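# Seat a tray part in the fixture pocket, corners matched

## Task

Pick a single part out of the black tray and lower it into the pocket on the raised fixture's top so that the part's cut corner sits in the pocket's cut corner and the part lies flat and fully seated; it must stay that way once the robot lets go.

## Robot and tools

Robot: two arms, left_arm and right_arm, each with a two-finger parallel gripper. The fingers point along the gripper's +z axis and close along its y axis. end_effector_position is the spot between the finger pads, just under 1 cm behind the tips.

Frames: the scene frame has +z up, origin at table-top height midway between the arms' nominal bases, +x reaching out over the table, and left_arm on the +y side (arm names do not match image sides). Calibrated bases in the scene frame: left_arm at (-0.048, +0.264, +0.038) m, right_arm at (-0.008, -0.358, +0.046) m, each turned only about 3 degrees about z, with up as +z. Each arm reports its hand pose, velocities, targets and wrist camera pose in its own base frame; fixed cameras and the table use the scene frame. Printed positions and orientations can be off by a few cm, more at long reach.

Result lines: end_effector_position (m) and end_effector_quat_wxyz per arm; Hand target, the last commanded pose after clipping, which is the origin for that arm's next offsets; grip_measured, the finger motor reading on the same -1..+1 scale you command; Joint positions (the last number per arm is the gripper on a 0 closed to 1 open scale); Joint velocities, marked within noise when the arm is still; Joint torques (whole drive output including the arm's weight, positive toward larger joint angles; joints 1-3 wrap at ±28 N m); Tool commands, the current gripper commands; a move: line after a move. MOTOR HOT appears at 75 °C; at 90 °C an OVER-TEMPERATURE FAULT folds that arm away for good; at 100 °C it goes limp. Holding loads, stretching out, or pushing at unreachable poses heats motors.

execute_actions(actions, cameras): actions is a list of actions. Each action is a list of 1 to 15 rows; each row runs one 1/30 s step, and if fewer than 15 rows are given the last one repeats to fill 15 steps. A row is always 14 numbers in [-1, 1], both arms in one list: left_arm dx, dy, dz, rx, ry, rz, opening, then right_arm dx, dy, dz, rx, ry, rz, opening. dx..rz are offsets, not poses, measured in the Hand target's own axes from the Hand target as it stood when that action began; every row counts from that same start, not from the prior row. Scale: 1.0 = 0.6 m of travel or 180 degrees; rx, ry, rz form a single rotation vector. Repeating an offset in a new action moves further. Opening is absolute: +1 about 87 mm gap, +0.5 about 69, 0 about 43, -0.5 about 18, -1 closed. A 0 opening is a real command, so resend the present opening to leave a gripper alone. Sending six zeros re-requests the arm's Hand target. An empty actions list just returns state and images. cameras: list of names, null or ["all"] for all, [] for none; unknown names invalidate the call.

move(target, speed, blend, opening_speed, blocking, cameras): straight-line path per gripper. target is one 14-number row (same layout and scale as above) or a list of up to 15 such rows; every row is an offset from the Hand targets at the move's start, not from the previous row. speed: m/s, 0.002 to 0.5, default 0.25 (turn rate up to twice that in rad/s), one value or one per target. blend: corner rounding radius in m, one value or one per target, default 0 (stop at each). opening_speed: rate of the commanded opening in units per second on the -1..+1 scale, at least 0.2. Openings of the first row start at once; openings of later rows are applied after all arms stop at that row. Paths last at least 0.5 s and stop after 10 s. Paths ignore obstacles and the other arm. The move: line reports the ending (done, off_target, moving, held, fault) and limits (paced = pose clipped, held = steps withheld). done means at rest within 10 mm and 2 degrees; neither done nor off_target says anything about contact. blocking=false returns early while the move continues.

wait(seconds 0 to 10): let time pass holding commands. stop(): brakes a running move. zoom_image(camera, region): region [x0, y0, x1, y1] in pixels, top-left origin, at most 504 by 504, from the latest image of that camera. Cameras, all 896x504: cam_head_left, cam_head_right, cam_high, cam_low, cam_left_wrist, cam_right_wrist. read_manual(section) gives only licence text. finished_scene(scene) ends the current scene by its number; it cannot be undone, so call it only when the part sits correctly without the gripper.

Motion behaviour: each step the controller limits the commanded pose to within 100 mm and 20 degrees of the measured one, so one action may fall short. Friction and gravity leave grippers low, short or tilted, especially far out; small commands may do nothing or go sideways. After each move check position and tilt, and send any remaining gap as a new offset. Keep the wrist away from its own arm's base and go around it, or the shoulder posture can flip. A clearance check may withhold commands that bring one gripper near the other arm, but not gripper-to-gripper contact.

Gripping: note grip_measured when the pads first touch the part and command about 0.04 below that for a firm hold, less below for a lighter one. Close slowly; fast closes squeeze too hard. A held part can be tugged and loose items pushed by outside disturbances.

Avoid: dropping or releasing a moving part, fast contact, pressing hard into the fixture or table, arms hitting each other, and anything leaving the table. To end a push, command the Hand target back past the gripper.

Each tool is called in YAML: its name, and indented under it one key for each argument.

## Session

execute_actions:
  actions: []

zoom_image:
  camera: "cam_head_right"
  region: [180, 190, 380, 310]

Scene clock: 0.00 s.
left_arm: end_effector_position=(+0.3885, +0.0514, +0.0629) grip_measured=+1.000 end_effector_quat_wxyz=(+0.590, -0.097, +0.797, +0.090) | right_arm: end_effector_position=(+0.4033, +0.0054, +0.0674) grip_measured=+0.986 end_effector_quat_wxyz=(+0.595, +0.008, +0.803, -0.025)
Joint positions: left_arm=[0.035 1.56 0.39 0.869 -0.227 -0.04 1] | right_arm=[0.059 1.574 0.433 0.845 0.105 0.001 0.993]
Joint velocities: within noise
Joint torques (N m): no reading
Motor temperatures (°C): left_arm=[18 23 20 20 18 18 18] | right_arm=[21 22 21 25 20 19 17]
Heat: left arm: 23 °C; right arm: 25 °C.
Hand target: left_arm +0.3924, +0.0516, +0.0708; +0.599, -0.098, +0.790, +0.089 | right_arm +0.4063, +0.0056, +0.0735; +0.602, +0.008, +0.798, -0.024
Tool commands: left_gripper/opening=+1.0 right_gripper/opening=+1.0

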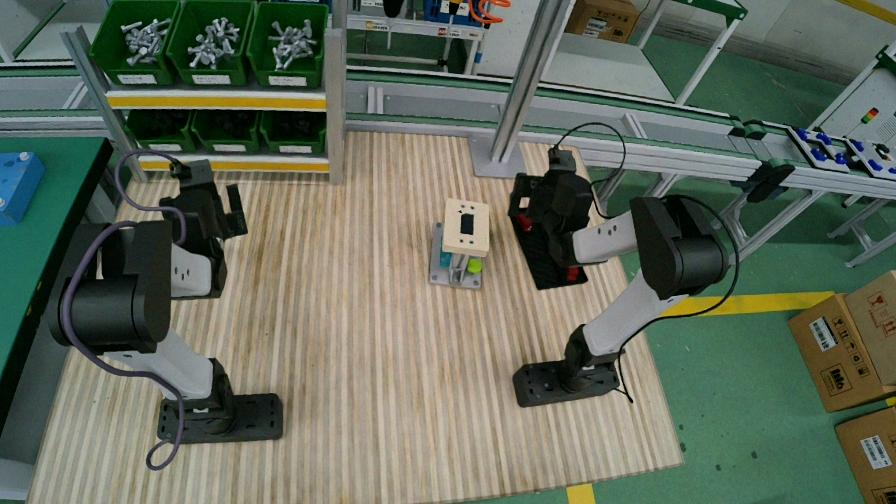

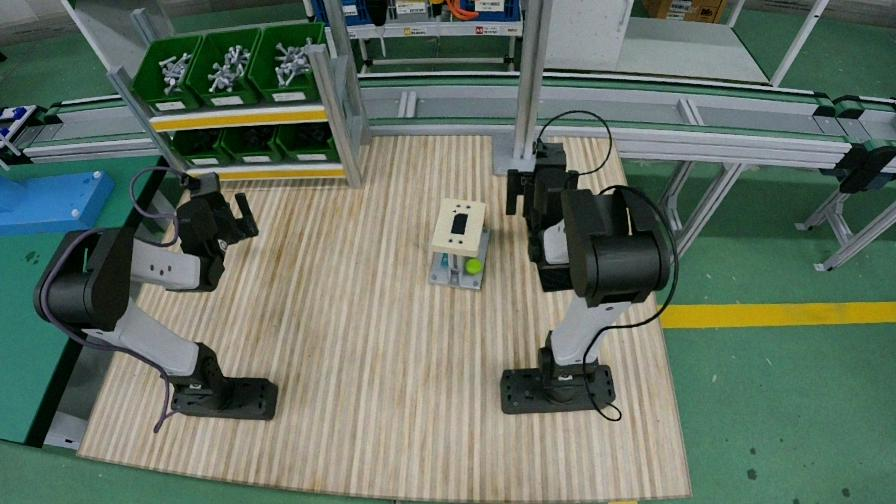

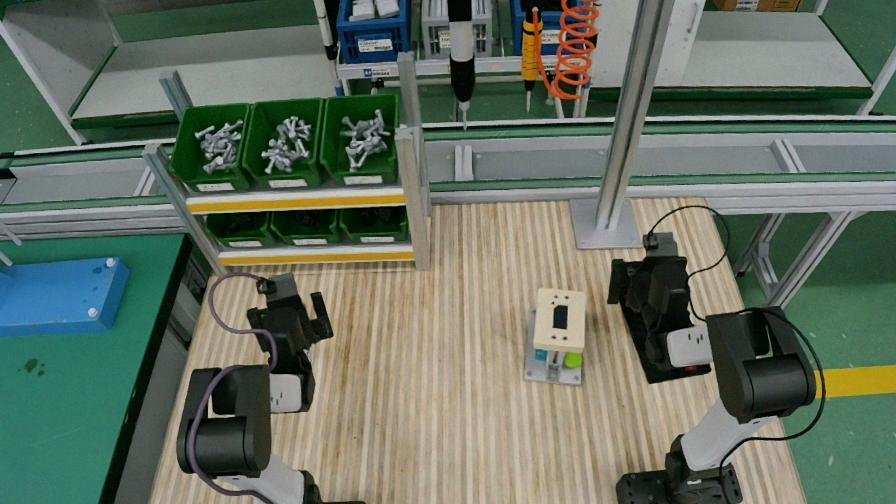

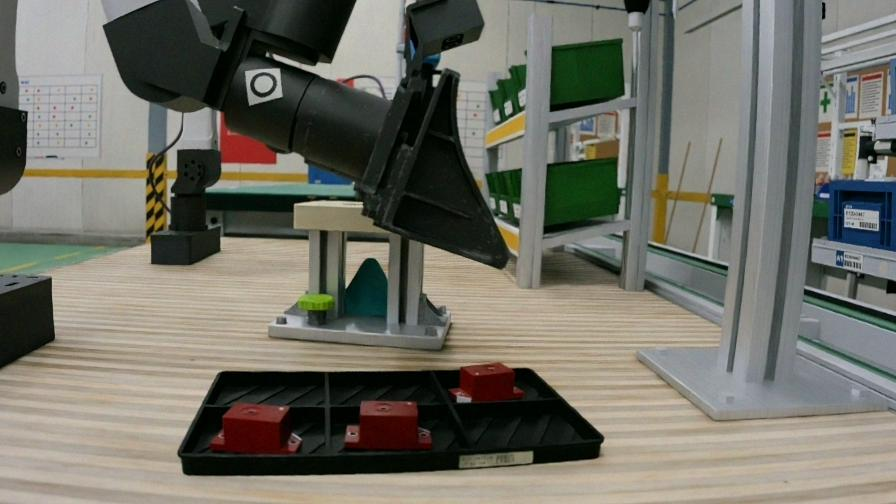

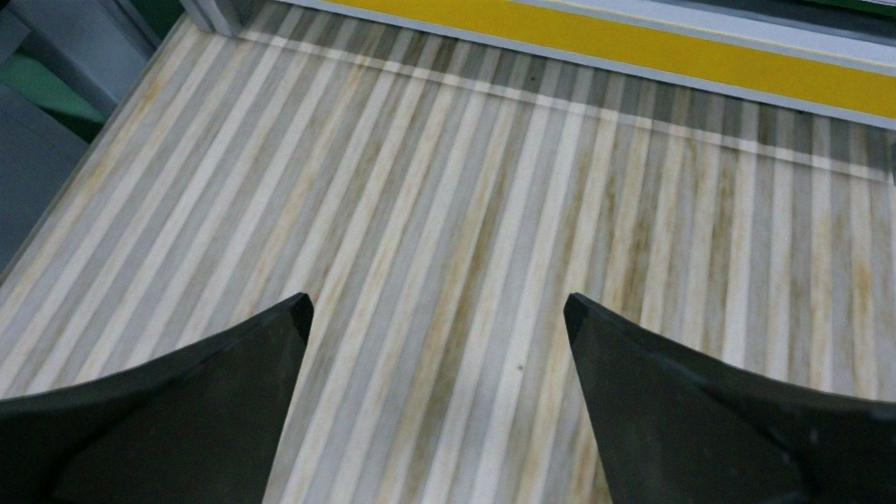

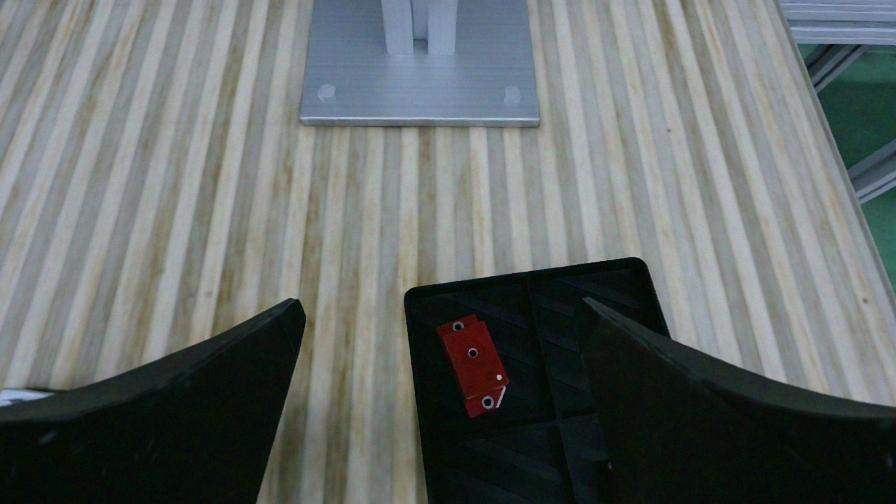

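Scaled by 2.520 from the camera's 896x504 image, which has a finer 1280x720 frame.

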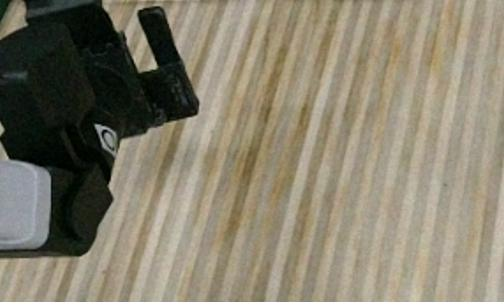

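move:
  target: [0,0,0,0,0,0,1,-0.146,0,-0.26,0,0.41,0,0.1]

zoom_image:
  camera: "cam_right_wrist"
  region: [100, 0, 500, 260]

zoom_image:
  camera: "cam_right_wrist"
  region: [400, 0, 800, 260]

zoom_image:
  camera: "cam_high"
  region: [500, 260, 720, 400]

Scene clock: 11.53 s.
left_arm: end_effector_position=(+0.3885, +0.0514, +0.0629) grip_measured=+1.000 end_effector_quat_wxyz=(+0.590, -0.097, +0.797, +0.090) | right_arm: end_effector_position=(+0.2794, +0.0136, +0.1918) grip_measured=+0.100 end_effector_quat_wxyz=(+0.023, +0.016, +0.999, -0.017)
Joint positions: left_arm=[0.035 1.56 0.39 0.869 -0.227 -0.04 1] | right_arm=[0.059 1.754 1.795 -1.569 0.038 0.09 0.55]
Joint velocities: within noise
Joint torques (N m): left_arm=[-0.25 -6.28 6.37 2 0.04 0.01] | right_arm=[-0.28 -7.77 7.25 0.28 -0.12 0.02]
Motor temperatures (°C): left_arm=[18 24 20 22 18 18 18] | right_arm=[21 23 22 26 20 19 17]
Heat: left arm: 24 °C; right arm: 26 °C.
Hand target: left_arm +0.3924, +0.0516, +0.0708; +0.599, -0.098, +0.790, +0.089 | right_arm +0.2806, +0.0145, +0.2004; +0.002, +0.021, +1.000, -0.014
Off the commanded pose: left_arm 0.009 m, 1 deg | right_arm 0.009 m, 2 deg.
joint sent to its limit (right arm) — joint 4 (wrist pitch), lower limit. The joint targets are off in orientation, not in position.
move: done

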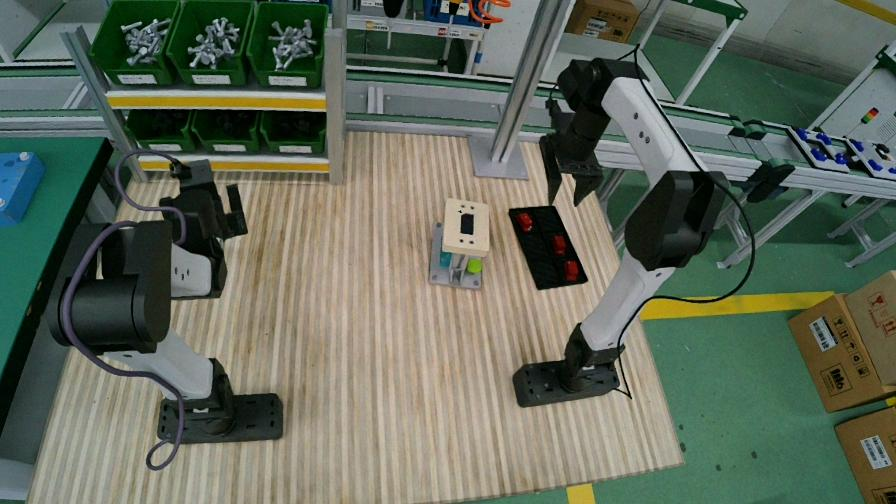

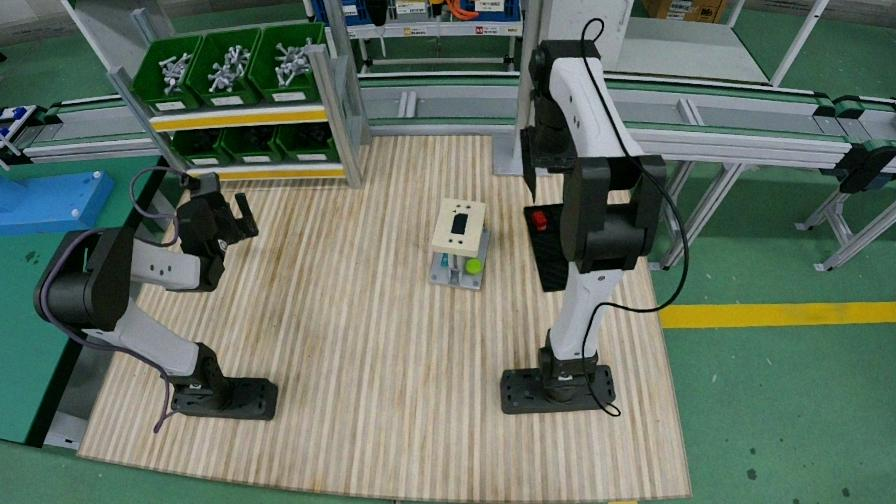

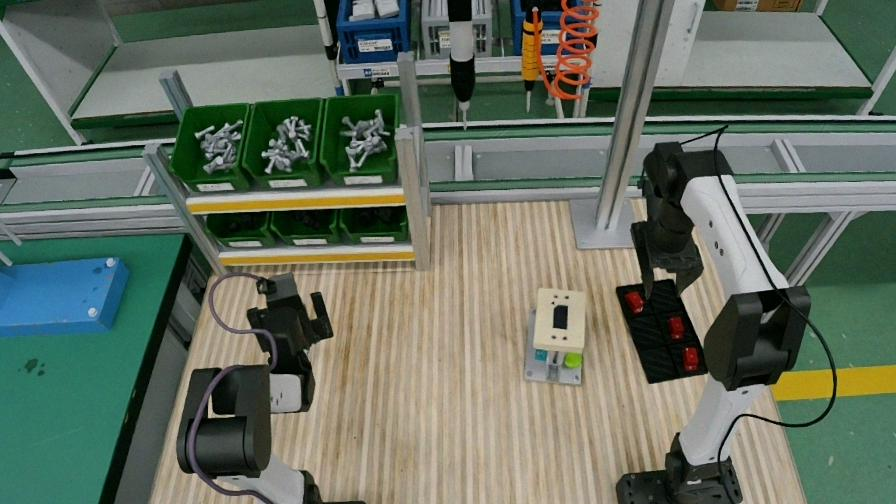

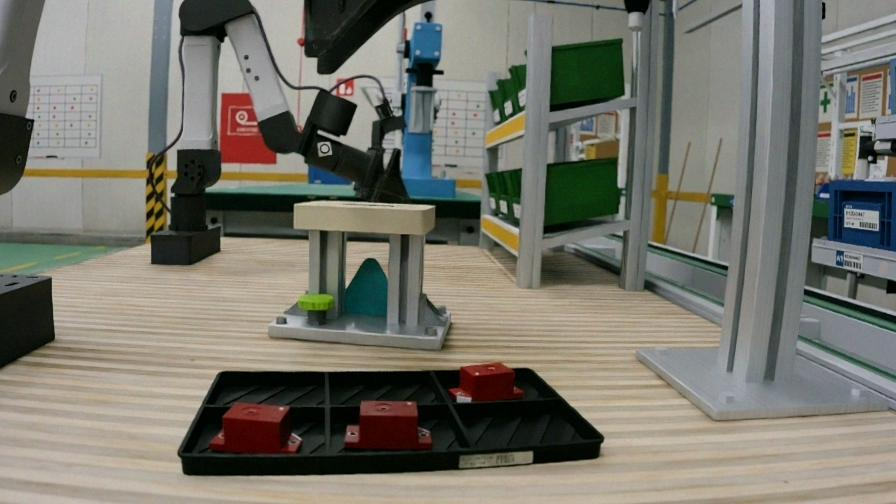

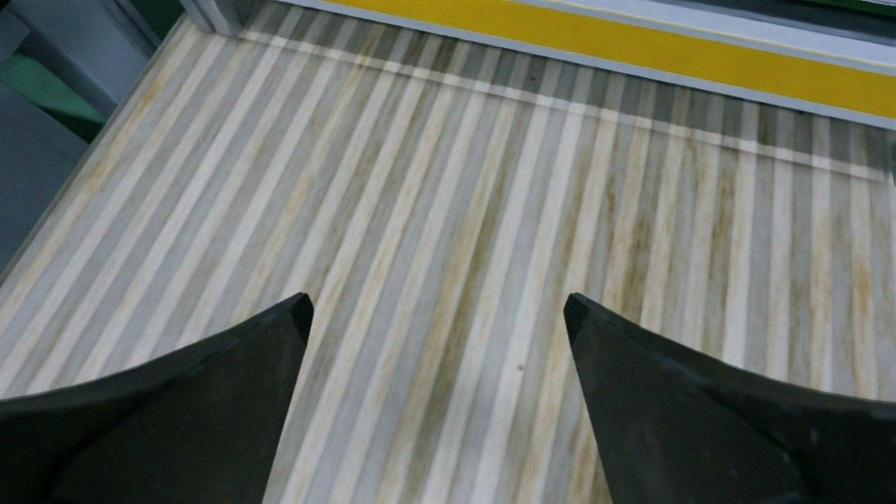

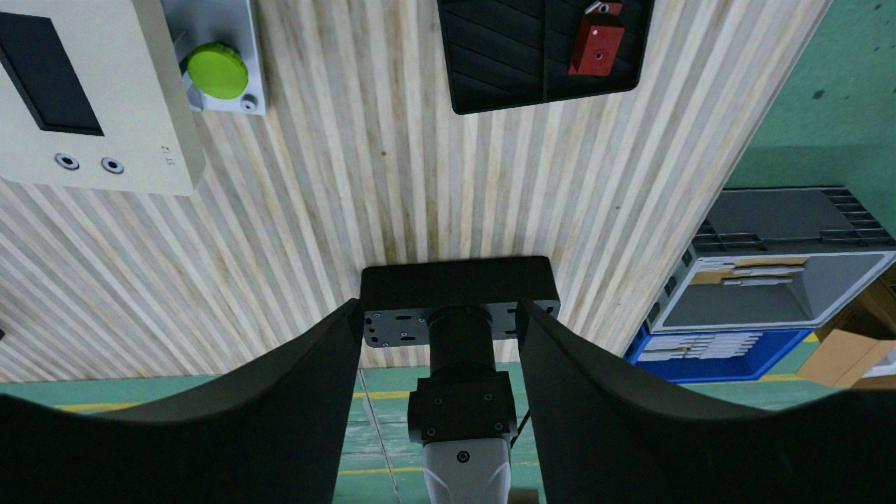

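Scaled by 1.260 from the camera's 896x504 image, which has a finer 1280x720 frame.

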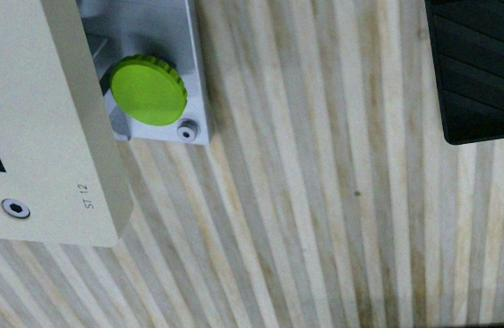

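Scaled by 1.260 from the camera's 896x504 image, which has a finer 1280x720 frame.

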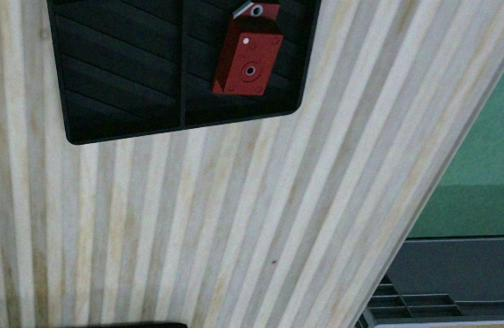

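Scaled by 2.291 from the camera's 896x504 image, which has a finer 1280x720 frame.

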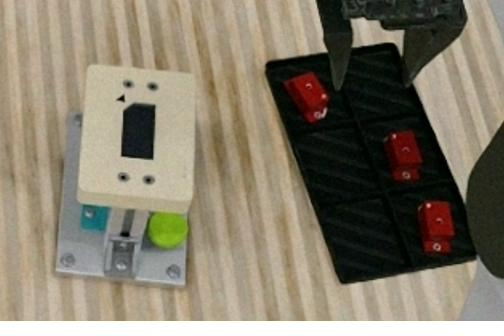

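move:
  target: [0,0,0,0,0,0,1,0.015,-0.175,0.265,-0.009,0,0.044,0.1]
  cameras: ["cam_right_wrist","cam_high"]

zoom_image:
  camera: "cam_right_wrist"
  region: [250, 20, 650, 340]

Scene clock: 26.10 s.
left_arm: end_effector_position=(+0.3885, +0.0514, +0.0629) grip_measured=+1.000 end_effector_quat_wxyz=(+0.590, -0.097, +0.797, +0.090) | right_arm: end_effector_position=(+0.2676, -0.0953, +0.0462) grip_measured=+0.100 end_effector_quat_wxyz=(+0.002, +0.093, +0.996, -0.004)
Joint positions: left_arm=[0.035 1.56 0.39 0.869 -0.227 -0.04 1] | right_arm=[-0.318 1.811 1.273 -1.028 0.007 -0.133 0.55]
Joint velocities: within noise
Joint torques (N m): left_arm=[-0.28 -6.28 6.35 2 0.04 0.01] | right_arm=[-0.05 -7.31 4.86 0.39 -0.15 -0.12]
Motor temperatures (°C): left_arm=[18 24 21 24 18 18 18] | right_arm=[21 25 23 25 20 19 17]
Heat: left arm: 24 °C; right arm: 25 °C.
Hand target: left_arm +0.3924, +0.0516, +0.0708; +0.599, -0.098, +0.790, +0.089 | right_arm +0.2678, -0.0945, +0.0445; +0.004, +0.090, +0.996, +0.000
Off the commanded pose: left_arm 0.009 m, 1 deg | right_arm 0.002 m, 1 deg.
move: done
Images, in order (width x height): cam_high 896x504, cam_right_wrist 896x504.

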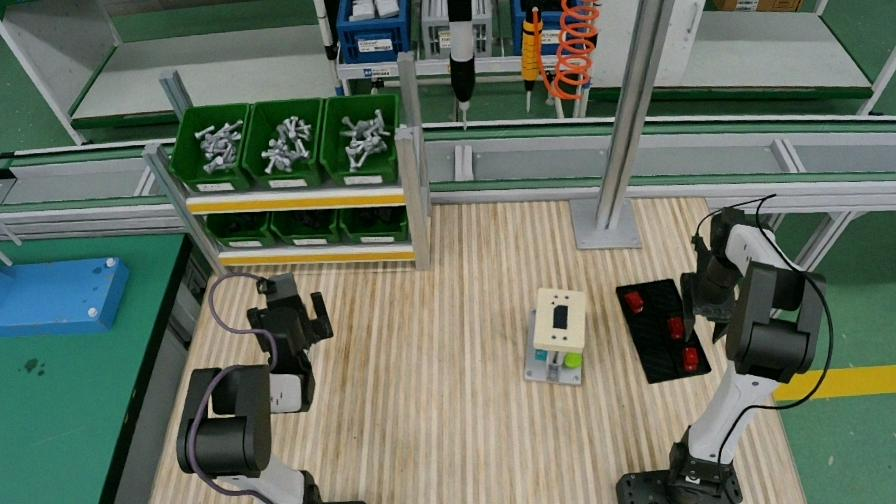

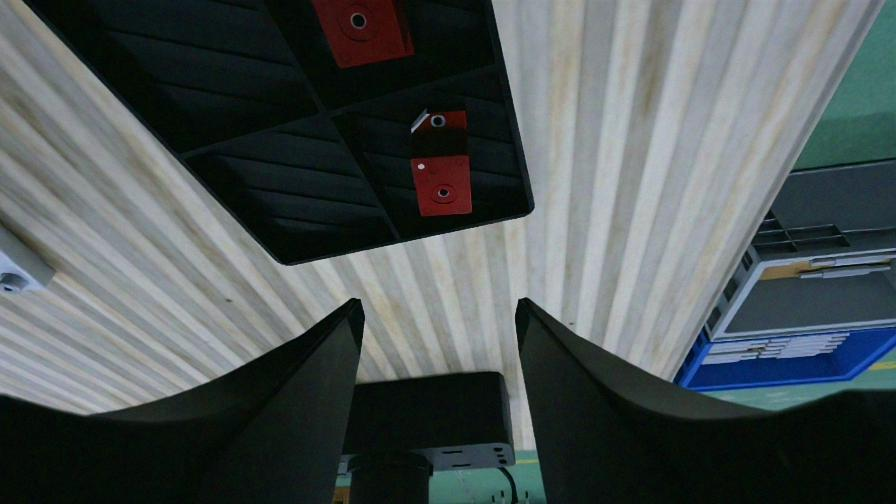

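Scaled by 1.260 from the camera's 896x504 image, which has a finer 1280x720 frame.

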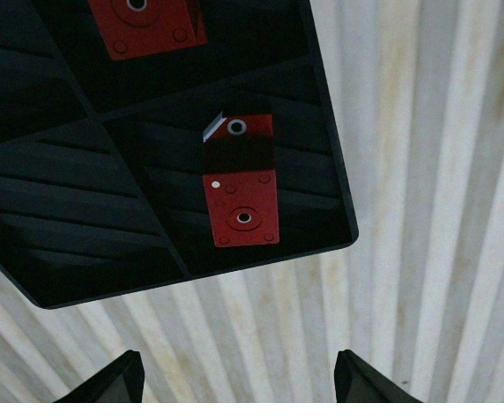

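move:
  target: [0,0,0,0,0,0,1,0.0083,-0.0015,0.075,0,0,-0.028,0.1]
  cameras: ["cam_right_wrist"]

zoom_image:
  camera: "cam_right_wrist"
  region: [250, 100, 650, 420]

Scene clock: 40.67 s.
left_arm: end_effector_position=(+0.3885, +0.0514, +0.0629) grip_measured=+1.000 end_effector_quat_wxyz=(+0.590, -0.097, +0.797, +0.090) | right_arm: end_effector_position=(+0.2632, -0.0973, +0.0020) grip_measured=+0.100 end_effector_quat_wxyz=(+0.003, +0.052, +0.999, -0.004)
Joint positions: left_arm=[0.035 1.56 0.39 0.869 -0.227 -0.04 1] | right_arm=[-0.318 1.857 1.143 -0.848 0.007 -0.214 0.55]
Joint velocities: within noise
Joint torques (N m): left_arm=[-0.27 -6.3 6.34 2 0.04 0.01] | right_arm=[0.55 -7.12 4.46 0.38 -0.16 -0.1]
Motor temperatures (°C): left_arm=[18 25 22 25 18 18 18] | right_arm=[21 26 23 25 20 19 17]
Heat: left arm: 25 °C; right arm: 26 °C.
Hand target: left_arm +0.3924, +0.0516, +0.0708; +0.599, -0.098, +0.790, +0.089 | right_arm +0.2630, -0.0945, -0.0006; +0.003, +0.046, +0.999, +0.000
Off the commanded pose: left_arm 0.009 m, 1 deg | right_arm 0.004 m, 1 deg.
move: done
Images, in order (width x height): cam_right_wrist 896x504.

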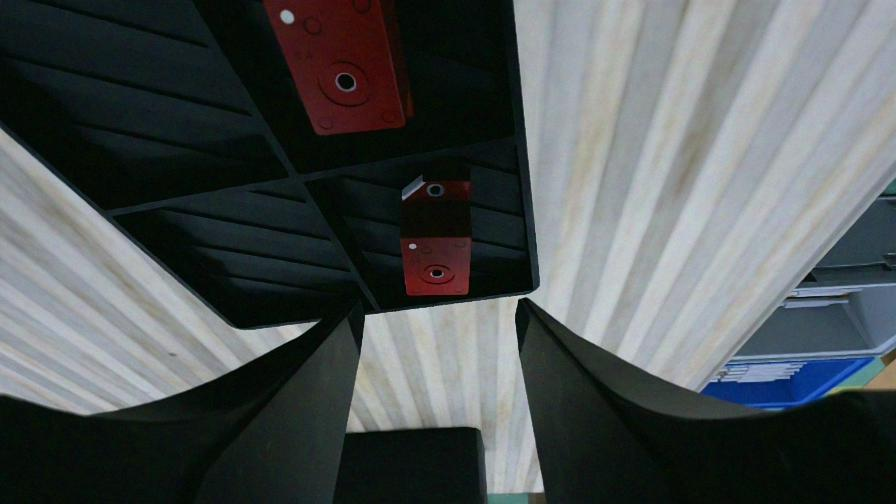

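Scaled by 1.260 from the camera's 896x504 image, which has a finer 1280x720 frame.

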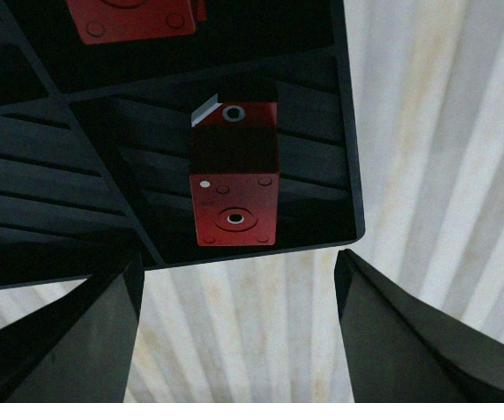

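move:
  target: [0,0,0,0,0,0,1,0.0025,0.0045,0.026,0,0,0,-0.2]
  cameras: ["cam_right_wrist","cam_low"]
  speed: 0.1

zoom_image:
  camera: "cam_right_wrist"
  region: [250, 100, 650, 420]

zoom_image:
  camera: "cam_low"
  region: [170, 300, 470, 490]

Scene clock: 52.73 s.
left_arm: end_effector_position=(+0.3885, +0.0514, +0.0629) grip_measured=+1.000 end_effector_quat_wxyz=(+0.590, -0.097, +0.797, +0.090) | right_arm: end_effector_position=(+0.2627, -0.0955, -0.0126) grip_measured=-0.200 end_effector_quat_wxyz=(+0.005, +0.049, +0.999, -0.005)
Joint positions: left_arm=[0.035 1.56 0.39 0.869 -0.227 -0.04 1] | right_arm=[-0.313 1.876 1.104 -0.786 0.007 -0.215 0.4]
Joint velocities: within noise
Joint torques (N m): left_arm=[-0.27 -6.28 6.37 2 0.04 0.01] | right_arm=[0.7 -6.86 4.25 0.41 -0.16 -0.03]
Motor temperatures (°C): left_arm=[18 25 22 26 18 18 18] | right_arm=[21 26 24 25 20 19 17]
Heat: left arm: 26 °C; right arm: 26 °C.
Hand target: left_arm +0.3924, +0.0516, +0.0708; +0.599, -0.098, +0.790, +0.089 | right_arm +0.2619, -0.0917, -0.0162; +0.004, +0.046, +0.999, +0.000
Off the commanded pose: left_arm 0.009 m, 1 deg | right_arm 0.005 m, 1 deg.
move: done
Images, in order (width x height): cam_low 896x504, cam_right_wrist 896x504.

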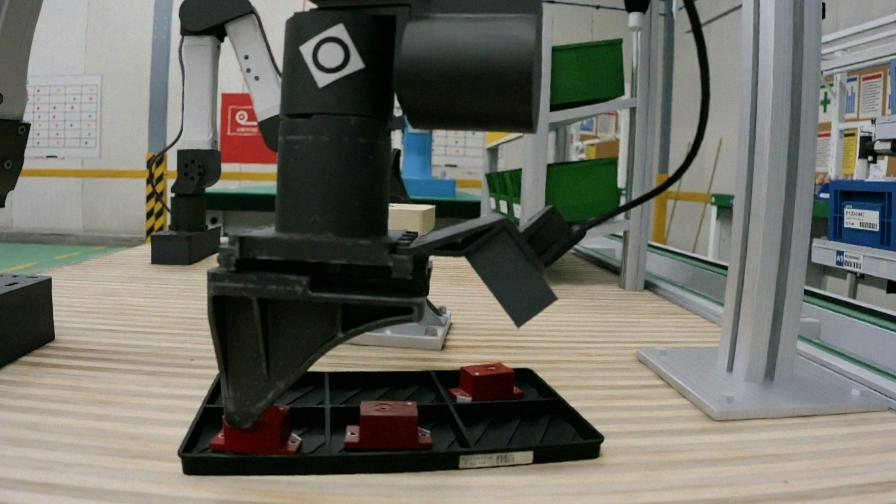

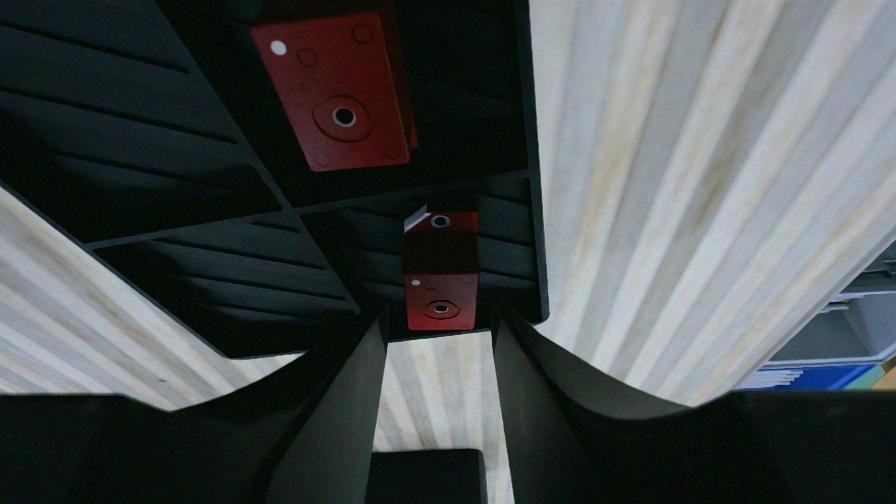

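Scaled by 1.260 from the camera's 896x504 image, which has a finer 1280x720 frame.

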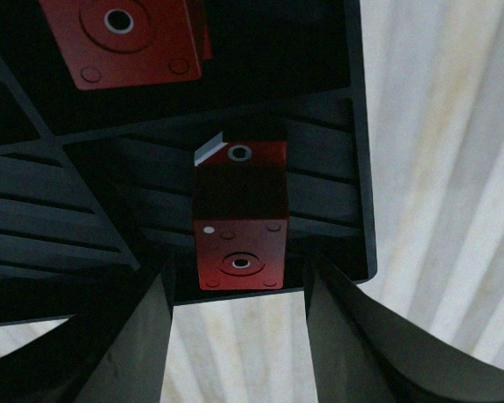

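Scaled by 1.680 from the camera's 896x504 image, which has a finer 1280x720 frame.

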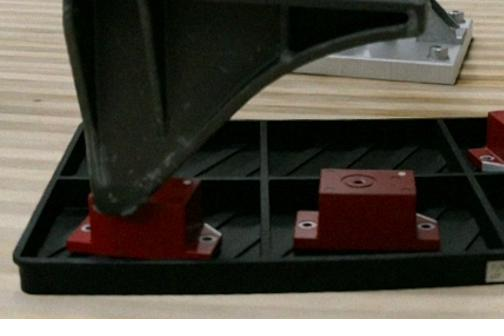

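move:
  target:
    - [0,0,0,0,0,0,1,-0.0105,0,0,0,0,0,-0.2]
    - [0,0,0,0,0,0,1,-0.0105,0,0.008,0,0,0,-0.2]
    - [0,0,0,0,0,0,1,-0.0105,0,0.008,0,0,0,-0.65]
  opening_speed: 0.8
  cameras: ["cam_right_wrist","cam_low"]
  speed: 0.1

zoom_image:
  camera: "cam_low"
  region: [170, 300, 470, 490]

zoom_image:
  camera: "cam_right_wrist"
  region: [390, 200, 490, 360]

Scene clock: 60.93 s.
left_arm: end_effector_position=(+0.3885, +0.0514, +0.0629) grip_measured=+1.000 end_effector_quat_wxyz=(+0.590, -0.097, +0.797, +0.090) | right_arm: end_effector_position=(+0.2623, -0.0940, -0.0206) grip_measured=-0.430 end_effector_quat_wxyz=(-0.003, +0.047, +0.999, -0.002)
Joint positions: left_arm=[0.035 1.56 0.39 0.869 -0.227 -0.04 1] | right_arm=[-0.308 1.905 1.104 -0.774 0.006 -0.214 0.285]
Joint velocities: within noise
Joint torques (N m): left_arm=[-0.28 -6.3 6.35 2 0.04 0.01] | right_arm=[0.72 -6.89 5.67 0.35 -0.16 0.01]
Motor temperatures (°C): left_arm=[18 25 22 26 18 18 18] | right_arm=[21 26 24 25 20 19 17]
Heat: left arm: 26 °C; right arm: 26 °C.
Hand target: left_arm +0.3924, +0.0516, +0.0708; +0.599, -0.098, +0.790, +0.089 | right_arm +0.2681, -0.0922, -0.0209; +0.003, +0.046, +0.999, +0.000
Off the commanded pose: left_arm 0.009 m, 1 deg | right_arm 0.006 m, 1 deg.
move: done
Images, in order (width x height): cam_low 896x504, cam_right_wrist 896x504.

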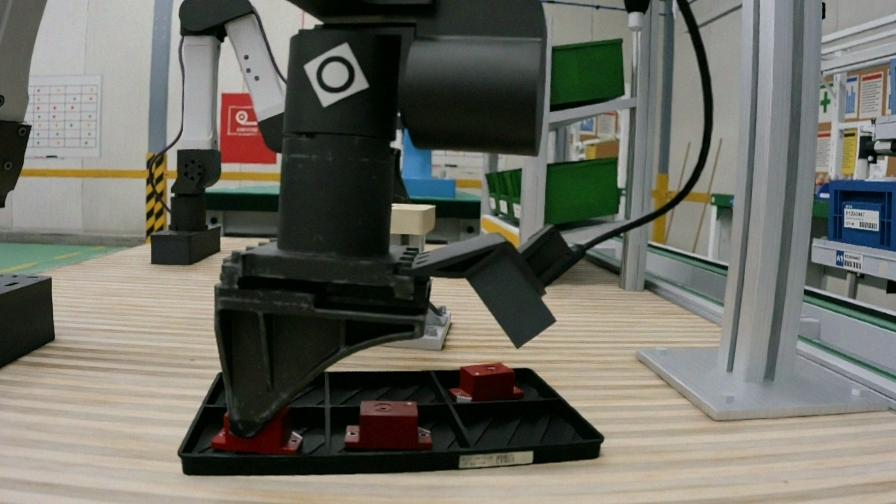

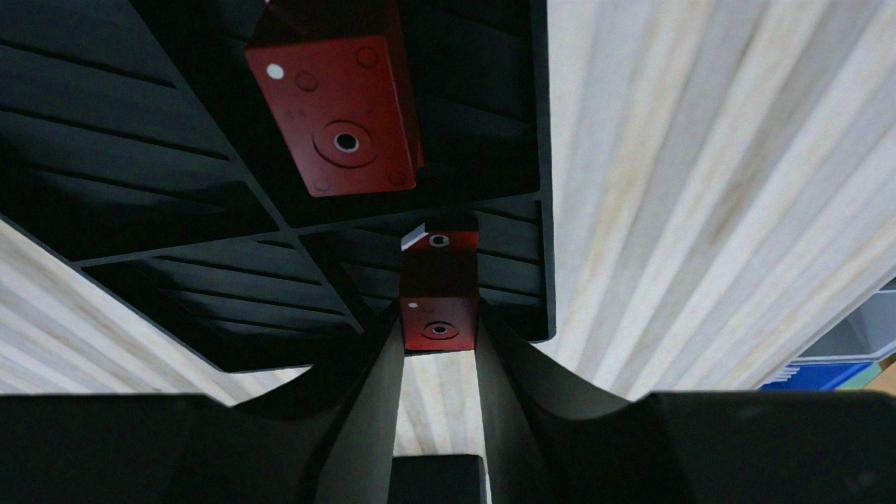

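Scaled by 1.680 from the camera's 896x504 image, which has a finer 1280x720 frame.

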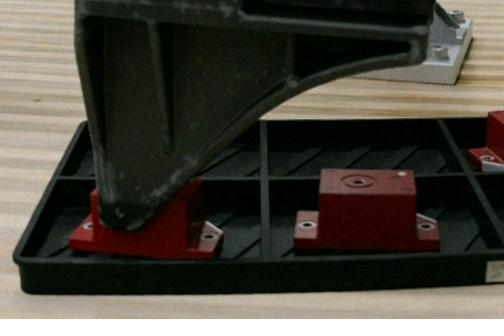

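Scaled by 3.150 from the camera's 896x504 image, which has a finer 1280x720 frame.

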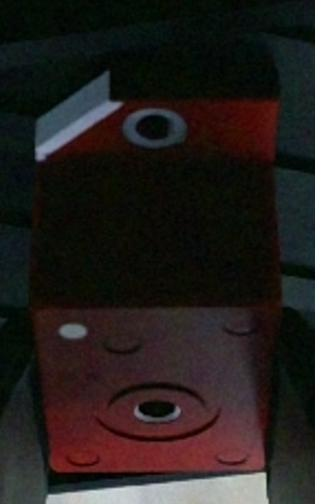

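move:
  target:
    - [0,0,0,0,0,0,1,0,0,-0.235,0,0,0,-0.65]
    - [0,0,0,0,0,0,1,-0.024,0.464,-0.235,0,0,0.037,-0.65]
  blend: [0.03,0]
  cameras: ["cam_right_wrist","cam_high"]

zoom_image:
  camera: "cam_right_wrist"
  region: [290, 60, 690, 380]

zoom_image:
  camera: "cam_high"
  region: [510, 270, 600, 370]

Scene clock: 76.17 s.
left_arm: end_effector_position=(+0.3885, +0.0514, +0.0629) grip_measured=+1.000 end_effector_quat_wxyz=(+0.590, -0.097, +0.797, +0.090) | right_arm: end_effector_position=(+0.3023, +0.1829, +0.1142) grip_measured=-0.430 end_effector_quat_wxyz=(-0.003, +0.099, +0.995, -0.003)
Joint positions: left_arm=[0.035 1.56 0.39 0.869 -0.227 -0.04 1] | right_arm=[0.471 2.022 1.831 -1.388 0.001 0.669 0.285]
Joint velocities: within noise
Joint torques (N m): left_arm=[-0.27 -6.28 6.35 2 0.03 0.01] | right_arm=[-0.27 -8.66 8.02 0.11 0.02 0.01]
Motor temperatures (°C): left_arm=[18 25 23 27 18 18 18] | right_arm=[21 27 24 25 20 19 18]
Heat: left arm: 27 °C; right arm: 27 °C.
Hand target: left_arm +0.3924, +0.0516, +0.0708; +0.599, -0.098, +0.790, +0.089 | right_arm +0.3072, +0.1837, +0.1202; +0.003, +0.104, +0.995, +0.000
Off the commanded pose: left_arm 0.009 m, 1 deg | right_arm 0.008 m, 1 deg.
move: done
Images, in order (width x height): cam_high 896x504, cam_right_wrist 896x504.

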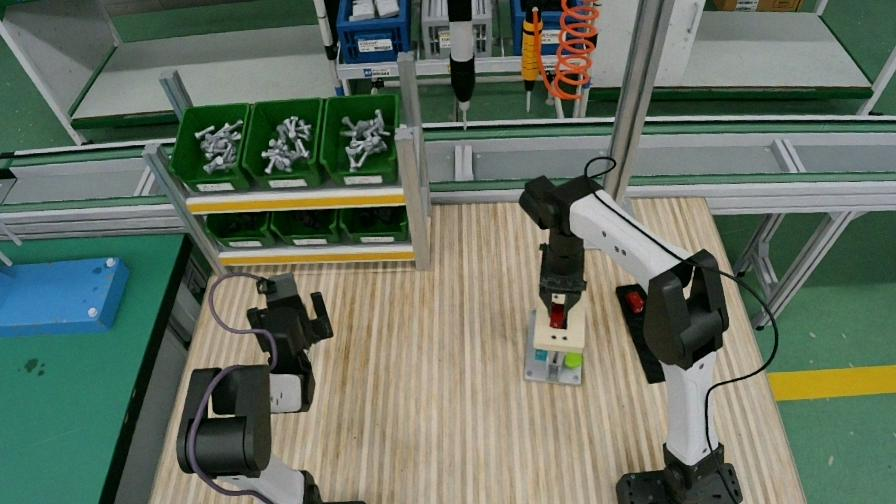

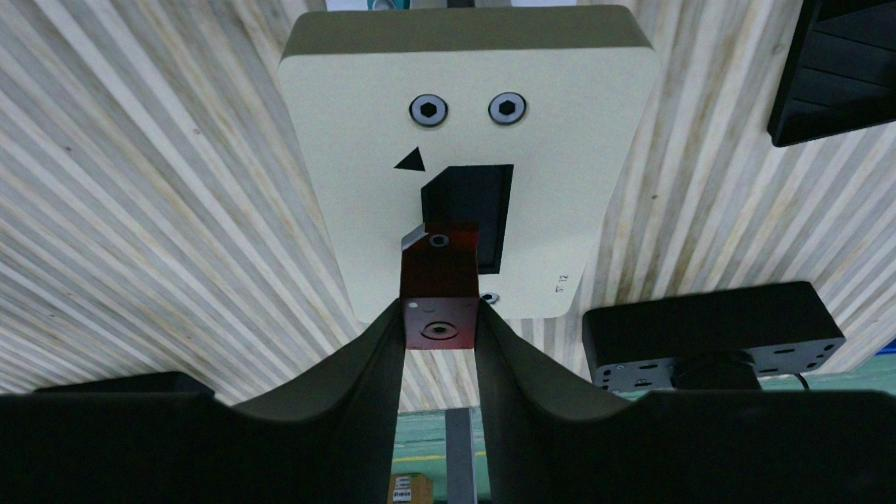

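Scaled by 1.260 from the camera's 896x504 image, which has a finer 1280x720 frame.

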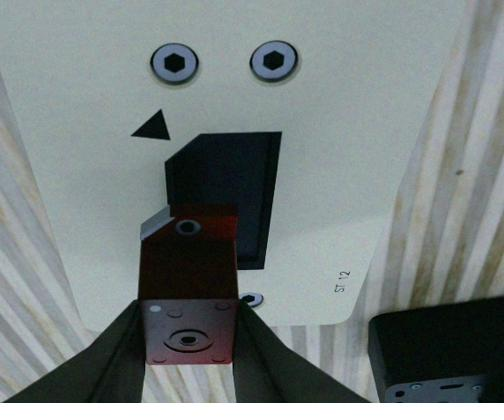

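Scaled by 5.040 from the camera's 896x504 image, which has a finer 1280x720 frame.

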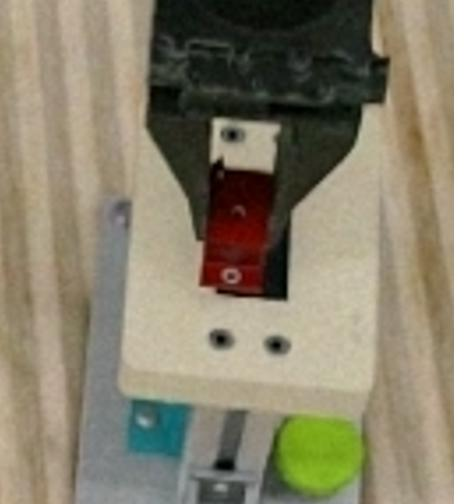

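move:
  target: [0,0,0,0,0,0,1,-0.003,-0.015,0.0283,0,0,0,-0.65]
  cameras: ["cam_right_wrist","cam_high"]
  speed: 0.08

zoom_image:
  camera: "cam_right_wrist"
  region: [380, 140, 540, 360]

zoom_image:
  camera: "cam_high"
  region: [510, 270, 600, 370]

Scene clock: 95.53 s.
left_arm: end_effector_position=(+0.3885, +0.0514, +0.0629) grip_measured=+1.000 end_effector_quat_wxyz=(+0.590, -0.097, +0.797, +0.090) | right_arm: end_effector_position=(+0.3045, +0.1768, +0.1019) grip_measured=-0.430 end_effector_quat_wxyz=(-0.006, +0.104, +0.995, -0.003)
Joint positions: left_arm=[0.035 1.56 0.39 0.869 -0.227 -0.04 1] | right_arm=[0.453 2.022 1.781 -1.344 -0.002 0.661 0.285]
Joint velocities: within noise
Joint torques (N m): left_arm=[-0.27 -6.28 6.35 2 0.04 0.01] | right_arm=[-0.51 -10.33 4.62 0.42 0.04 -0.09]
Motor temperatures (°C): left_arm=[18 25 23 27 18 18 18] | right_arm=[21 29 26 25 20 19 18]
Heat: left arm: 27 °C; right arm: 29 °C.
Hand target: left_arm +0.3924, +0.0516, +0.0708; +0.599, -0.098, +0.790, +0.089 | right_arm +0.3072, +0.1744, +0.1032; +0.003, +0.104, +0.995, +0.000
Off the commanded pose: left_arm 0.009 m, 1 deg | right_arm 0.004 m, 1 deg.
move: done
Images, in order (width x height): cam_high 896x504, cam_right_wrist 896x504.

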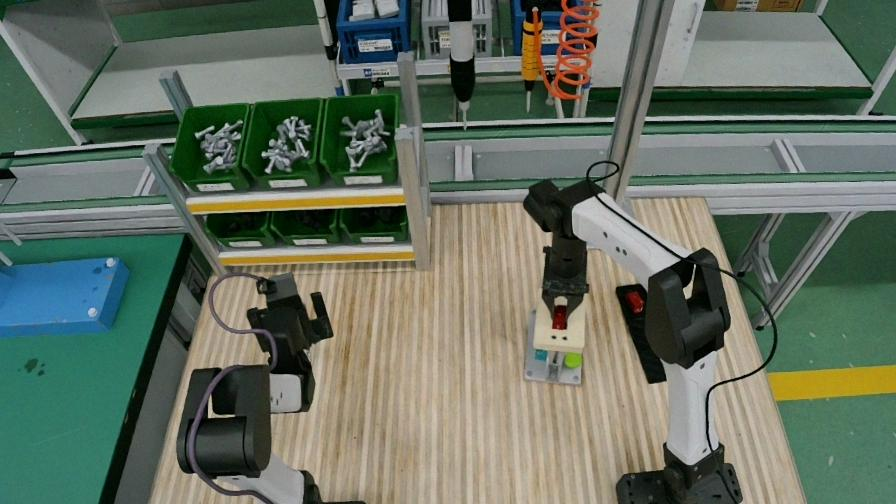

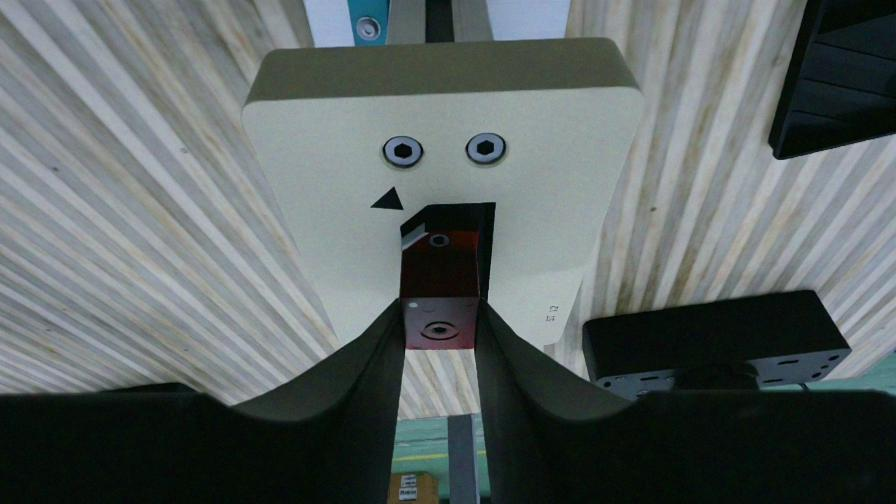

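Scaled by 2.291 from the camera's 896x504 image, which has a finer 1280x720 frame.

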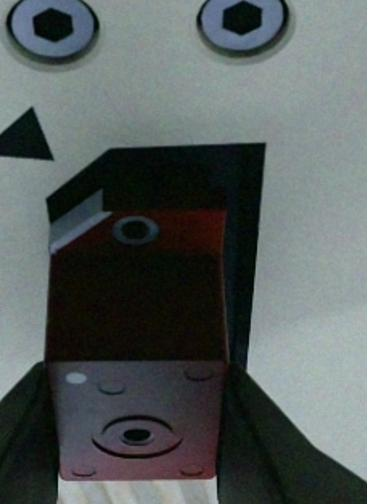

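Scaled by 5.040 from the camera's 896x504 image, which has a finer 1280x720 frame.

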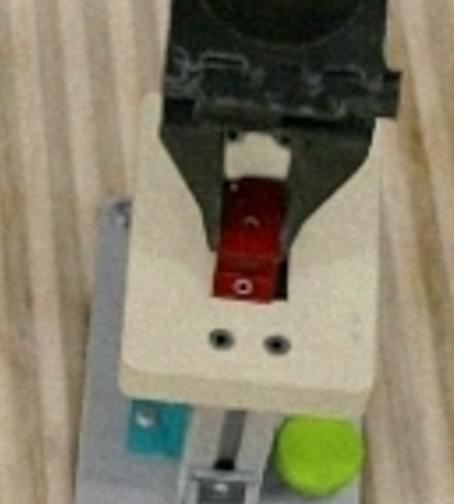

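move:
  target:
    - [0,0,0,0,0,0,1,0,0,-0.006,0,0,0,-0.65]
    - [0,0,0,0,0,0,1,-0.0055,-0.0035,-0.006,0,0,-0.005,-0.65]
    - [0,0,0,0,0,0,1,-0.0055,-0.0035,0.006,0,0,-0.005,-0.65]
  cameras: ["cam_right_wrist","cam_high"]
  speed: 0.05

zoom_image:
  camera: "cam_right_wrist"
  region: [380, 140, 540, 360]

zoom_image:
  camera: "cam_high"
  region: [510, 270, 600, 370]

Scene clock: 106.83 s.
left_arm: end_effector_position=(+0.3885, +0.0514, +0.0629) grip_measured=+1.000 end_effector_quat_wxyz=(+0.590, -0.097, +0.797, +0.090) | right_arm: end_effector_position=(+0.3086, +0.1739, +0.0996) grip_measured=-0.430 end_effector_quat_wxyz=(-0.001, +0.096, +0.995, -0.001)
Joint positions: left_arm=[0.035 1.56 0.39 0.869 -0.227 -0.04 1] | right_arm=[0.443 2.022 1.774 -1.325 0.001 0.636 0.285]
Joint velocities: within noise
Joint torques (N m): left_arm=[-0.27 -6.28 6.35 2 0.04 0.01] | right_arm=[-0.42 -9.7 4.92 0.36 0.02 -0.09]
Motor temperatures (°C): left_arm=[18 25 23 28 18 18 18] | right_arm=[21 31 25 25 20 19 18]
Heat: left arm: 28 °C; right arm: 31 °C.
Hand target: left_arm +0.3924, +0.0516, +0.0708; +0.599, -0.098, +0.790, +0.089 | right_arm +0.3101, +0.1717, +0.0997; +0.004, +0.096, +0.995, +0.000
Off the commanded pose: left_arm 0.009 m, 1 deg | right_arm 0.003 m, 0 deg.
move: done
Images, in order (width x height): cam_high 896x504, cam_right_wrist 896x504.

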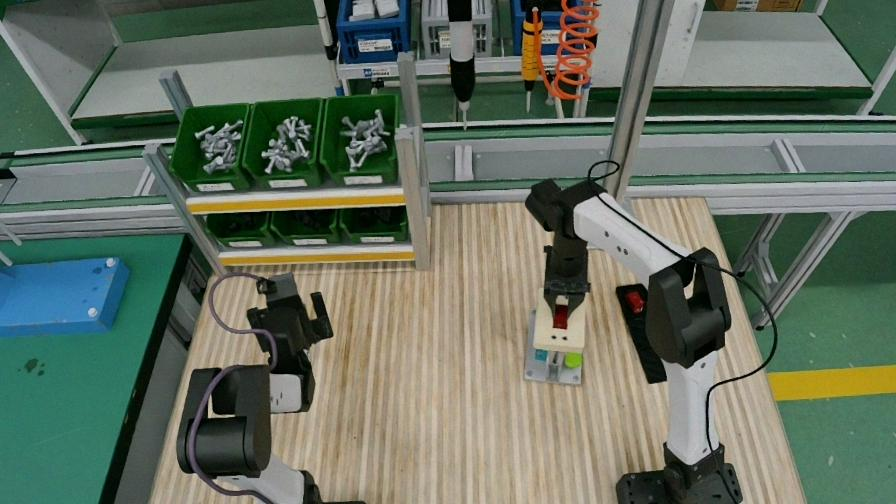

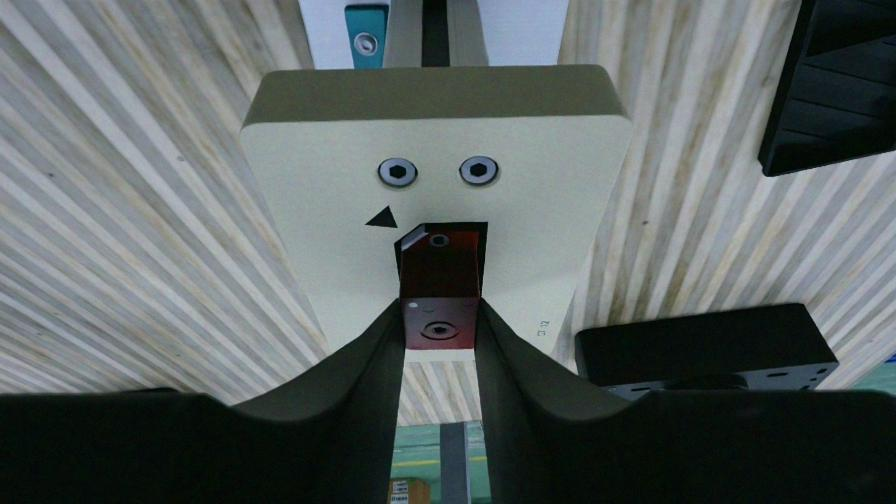

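Scaled by 2.291 from the camera's 896x504 image, which has a finer 1280x720 frame.

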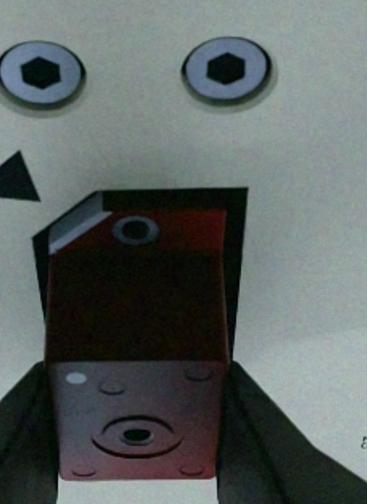

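Scaled by 5.040 from the camera's 896x504 image, which has a finer 1280x720 frame.

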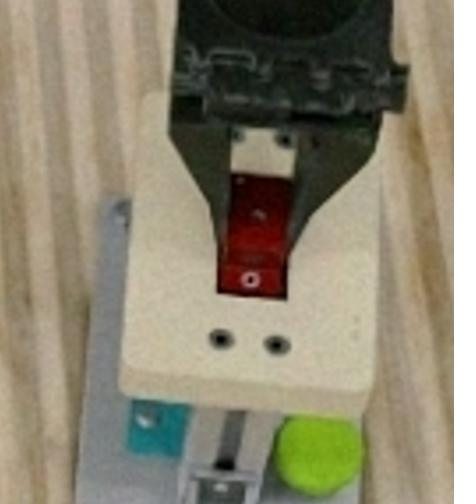

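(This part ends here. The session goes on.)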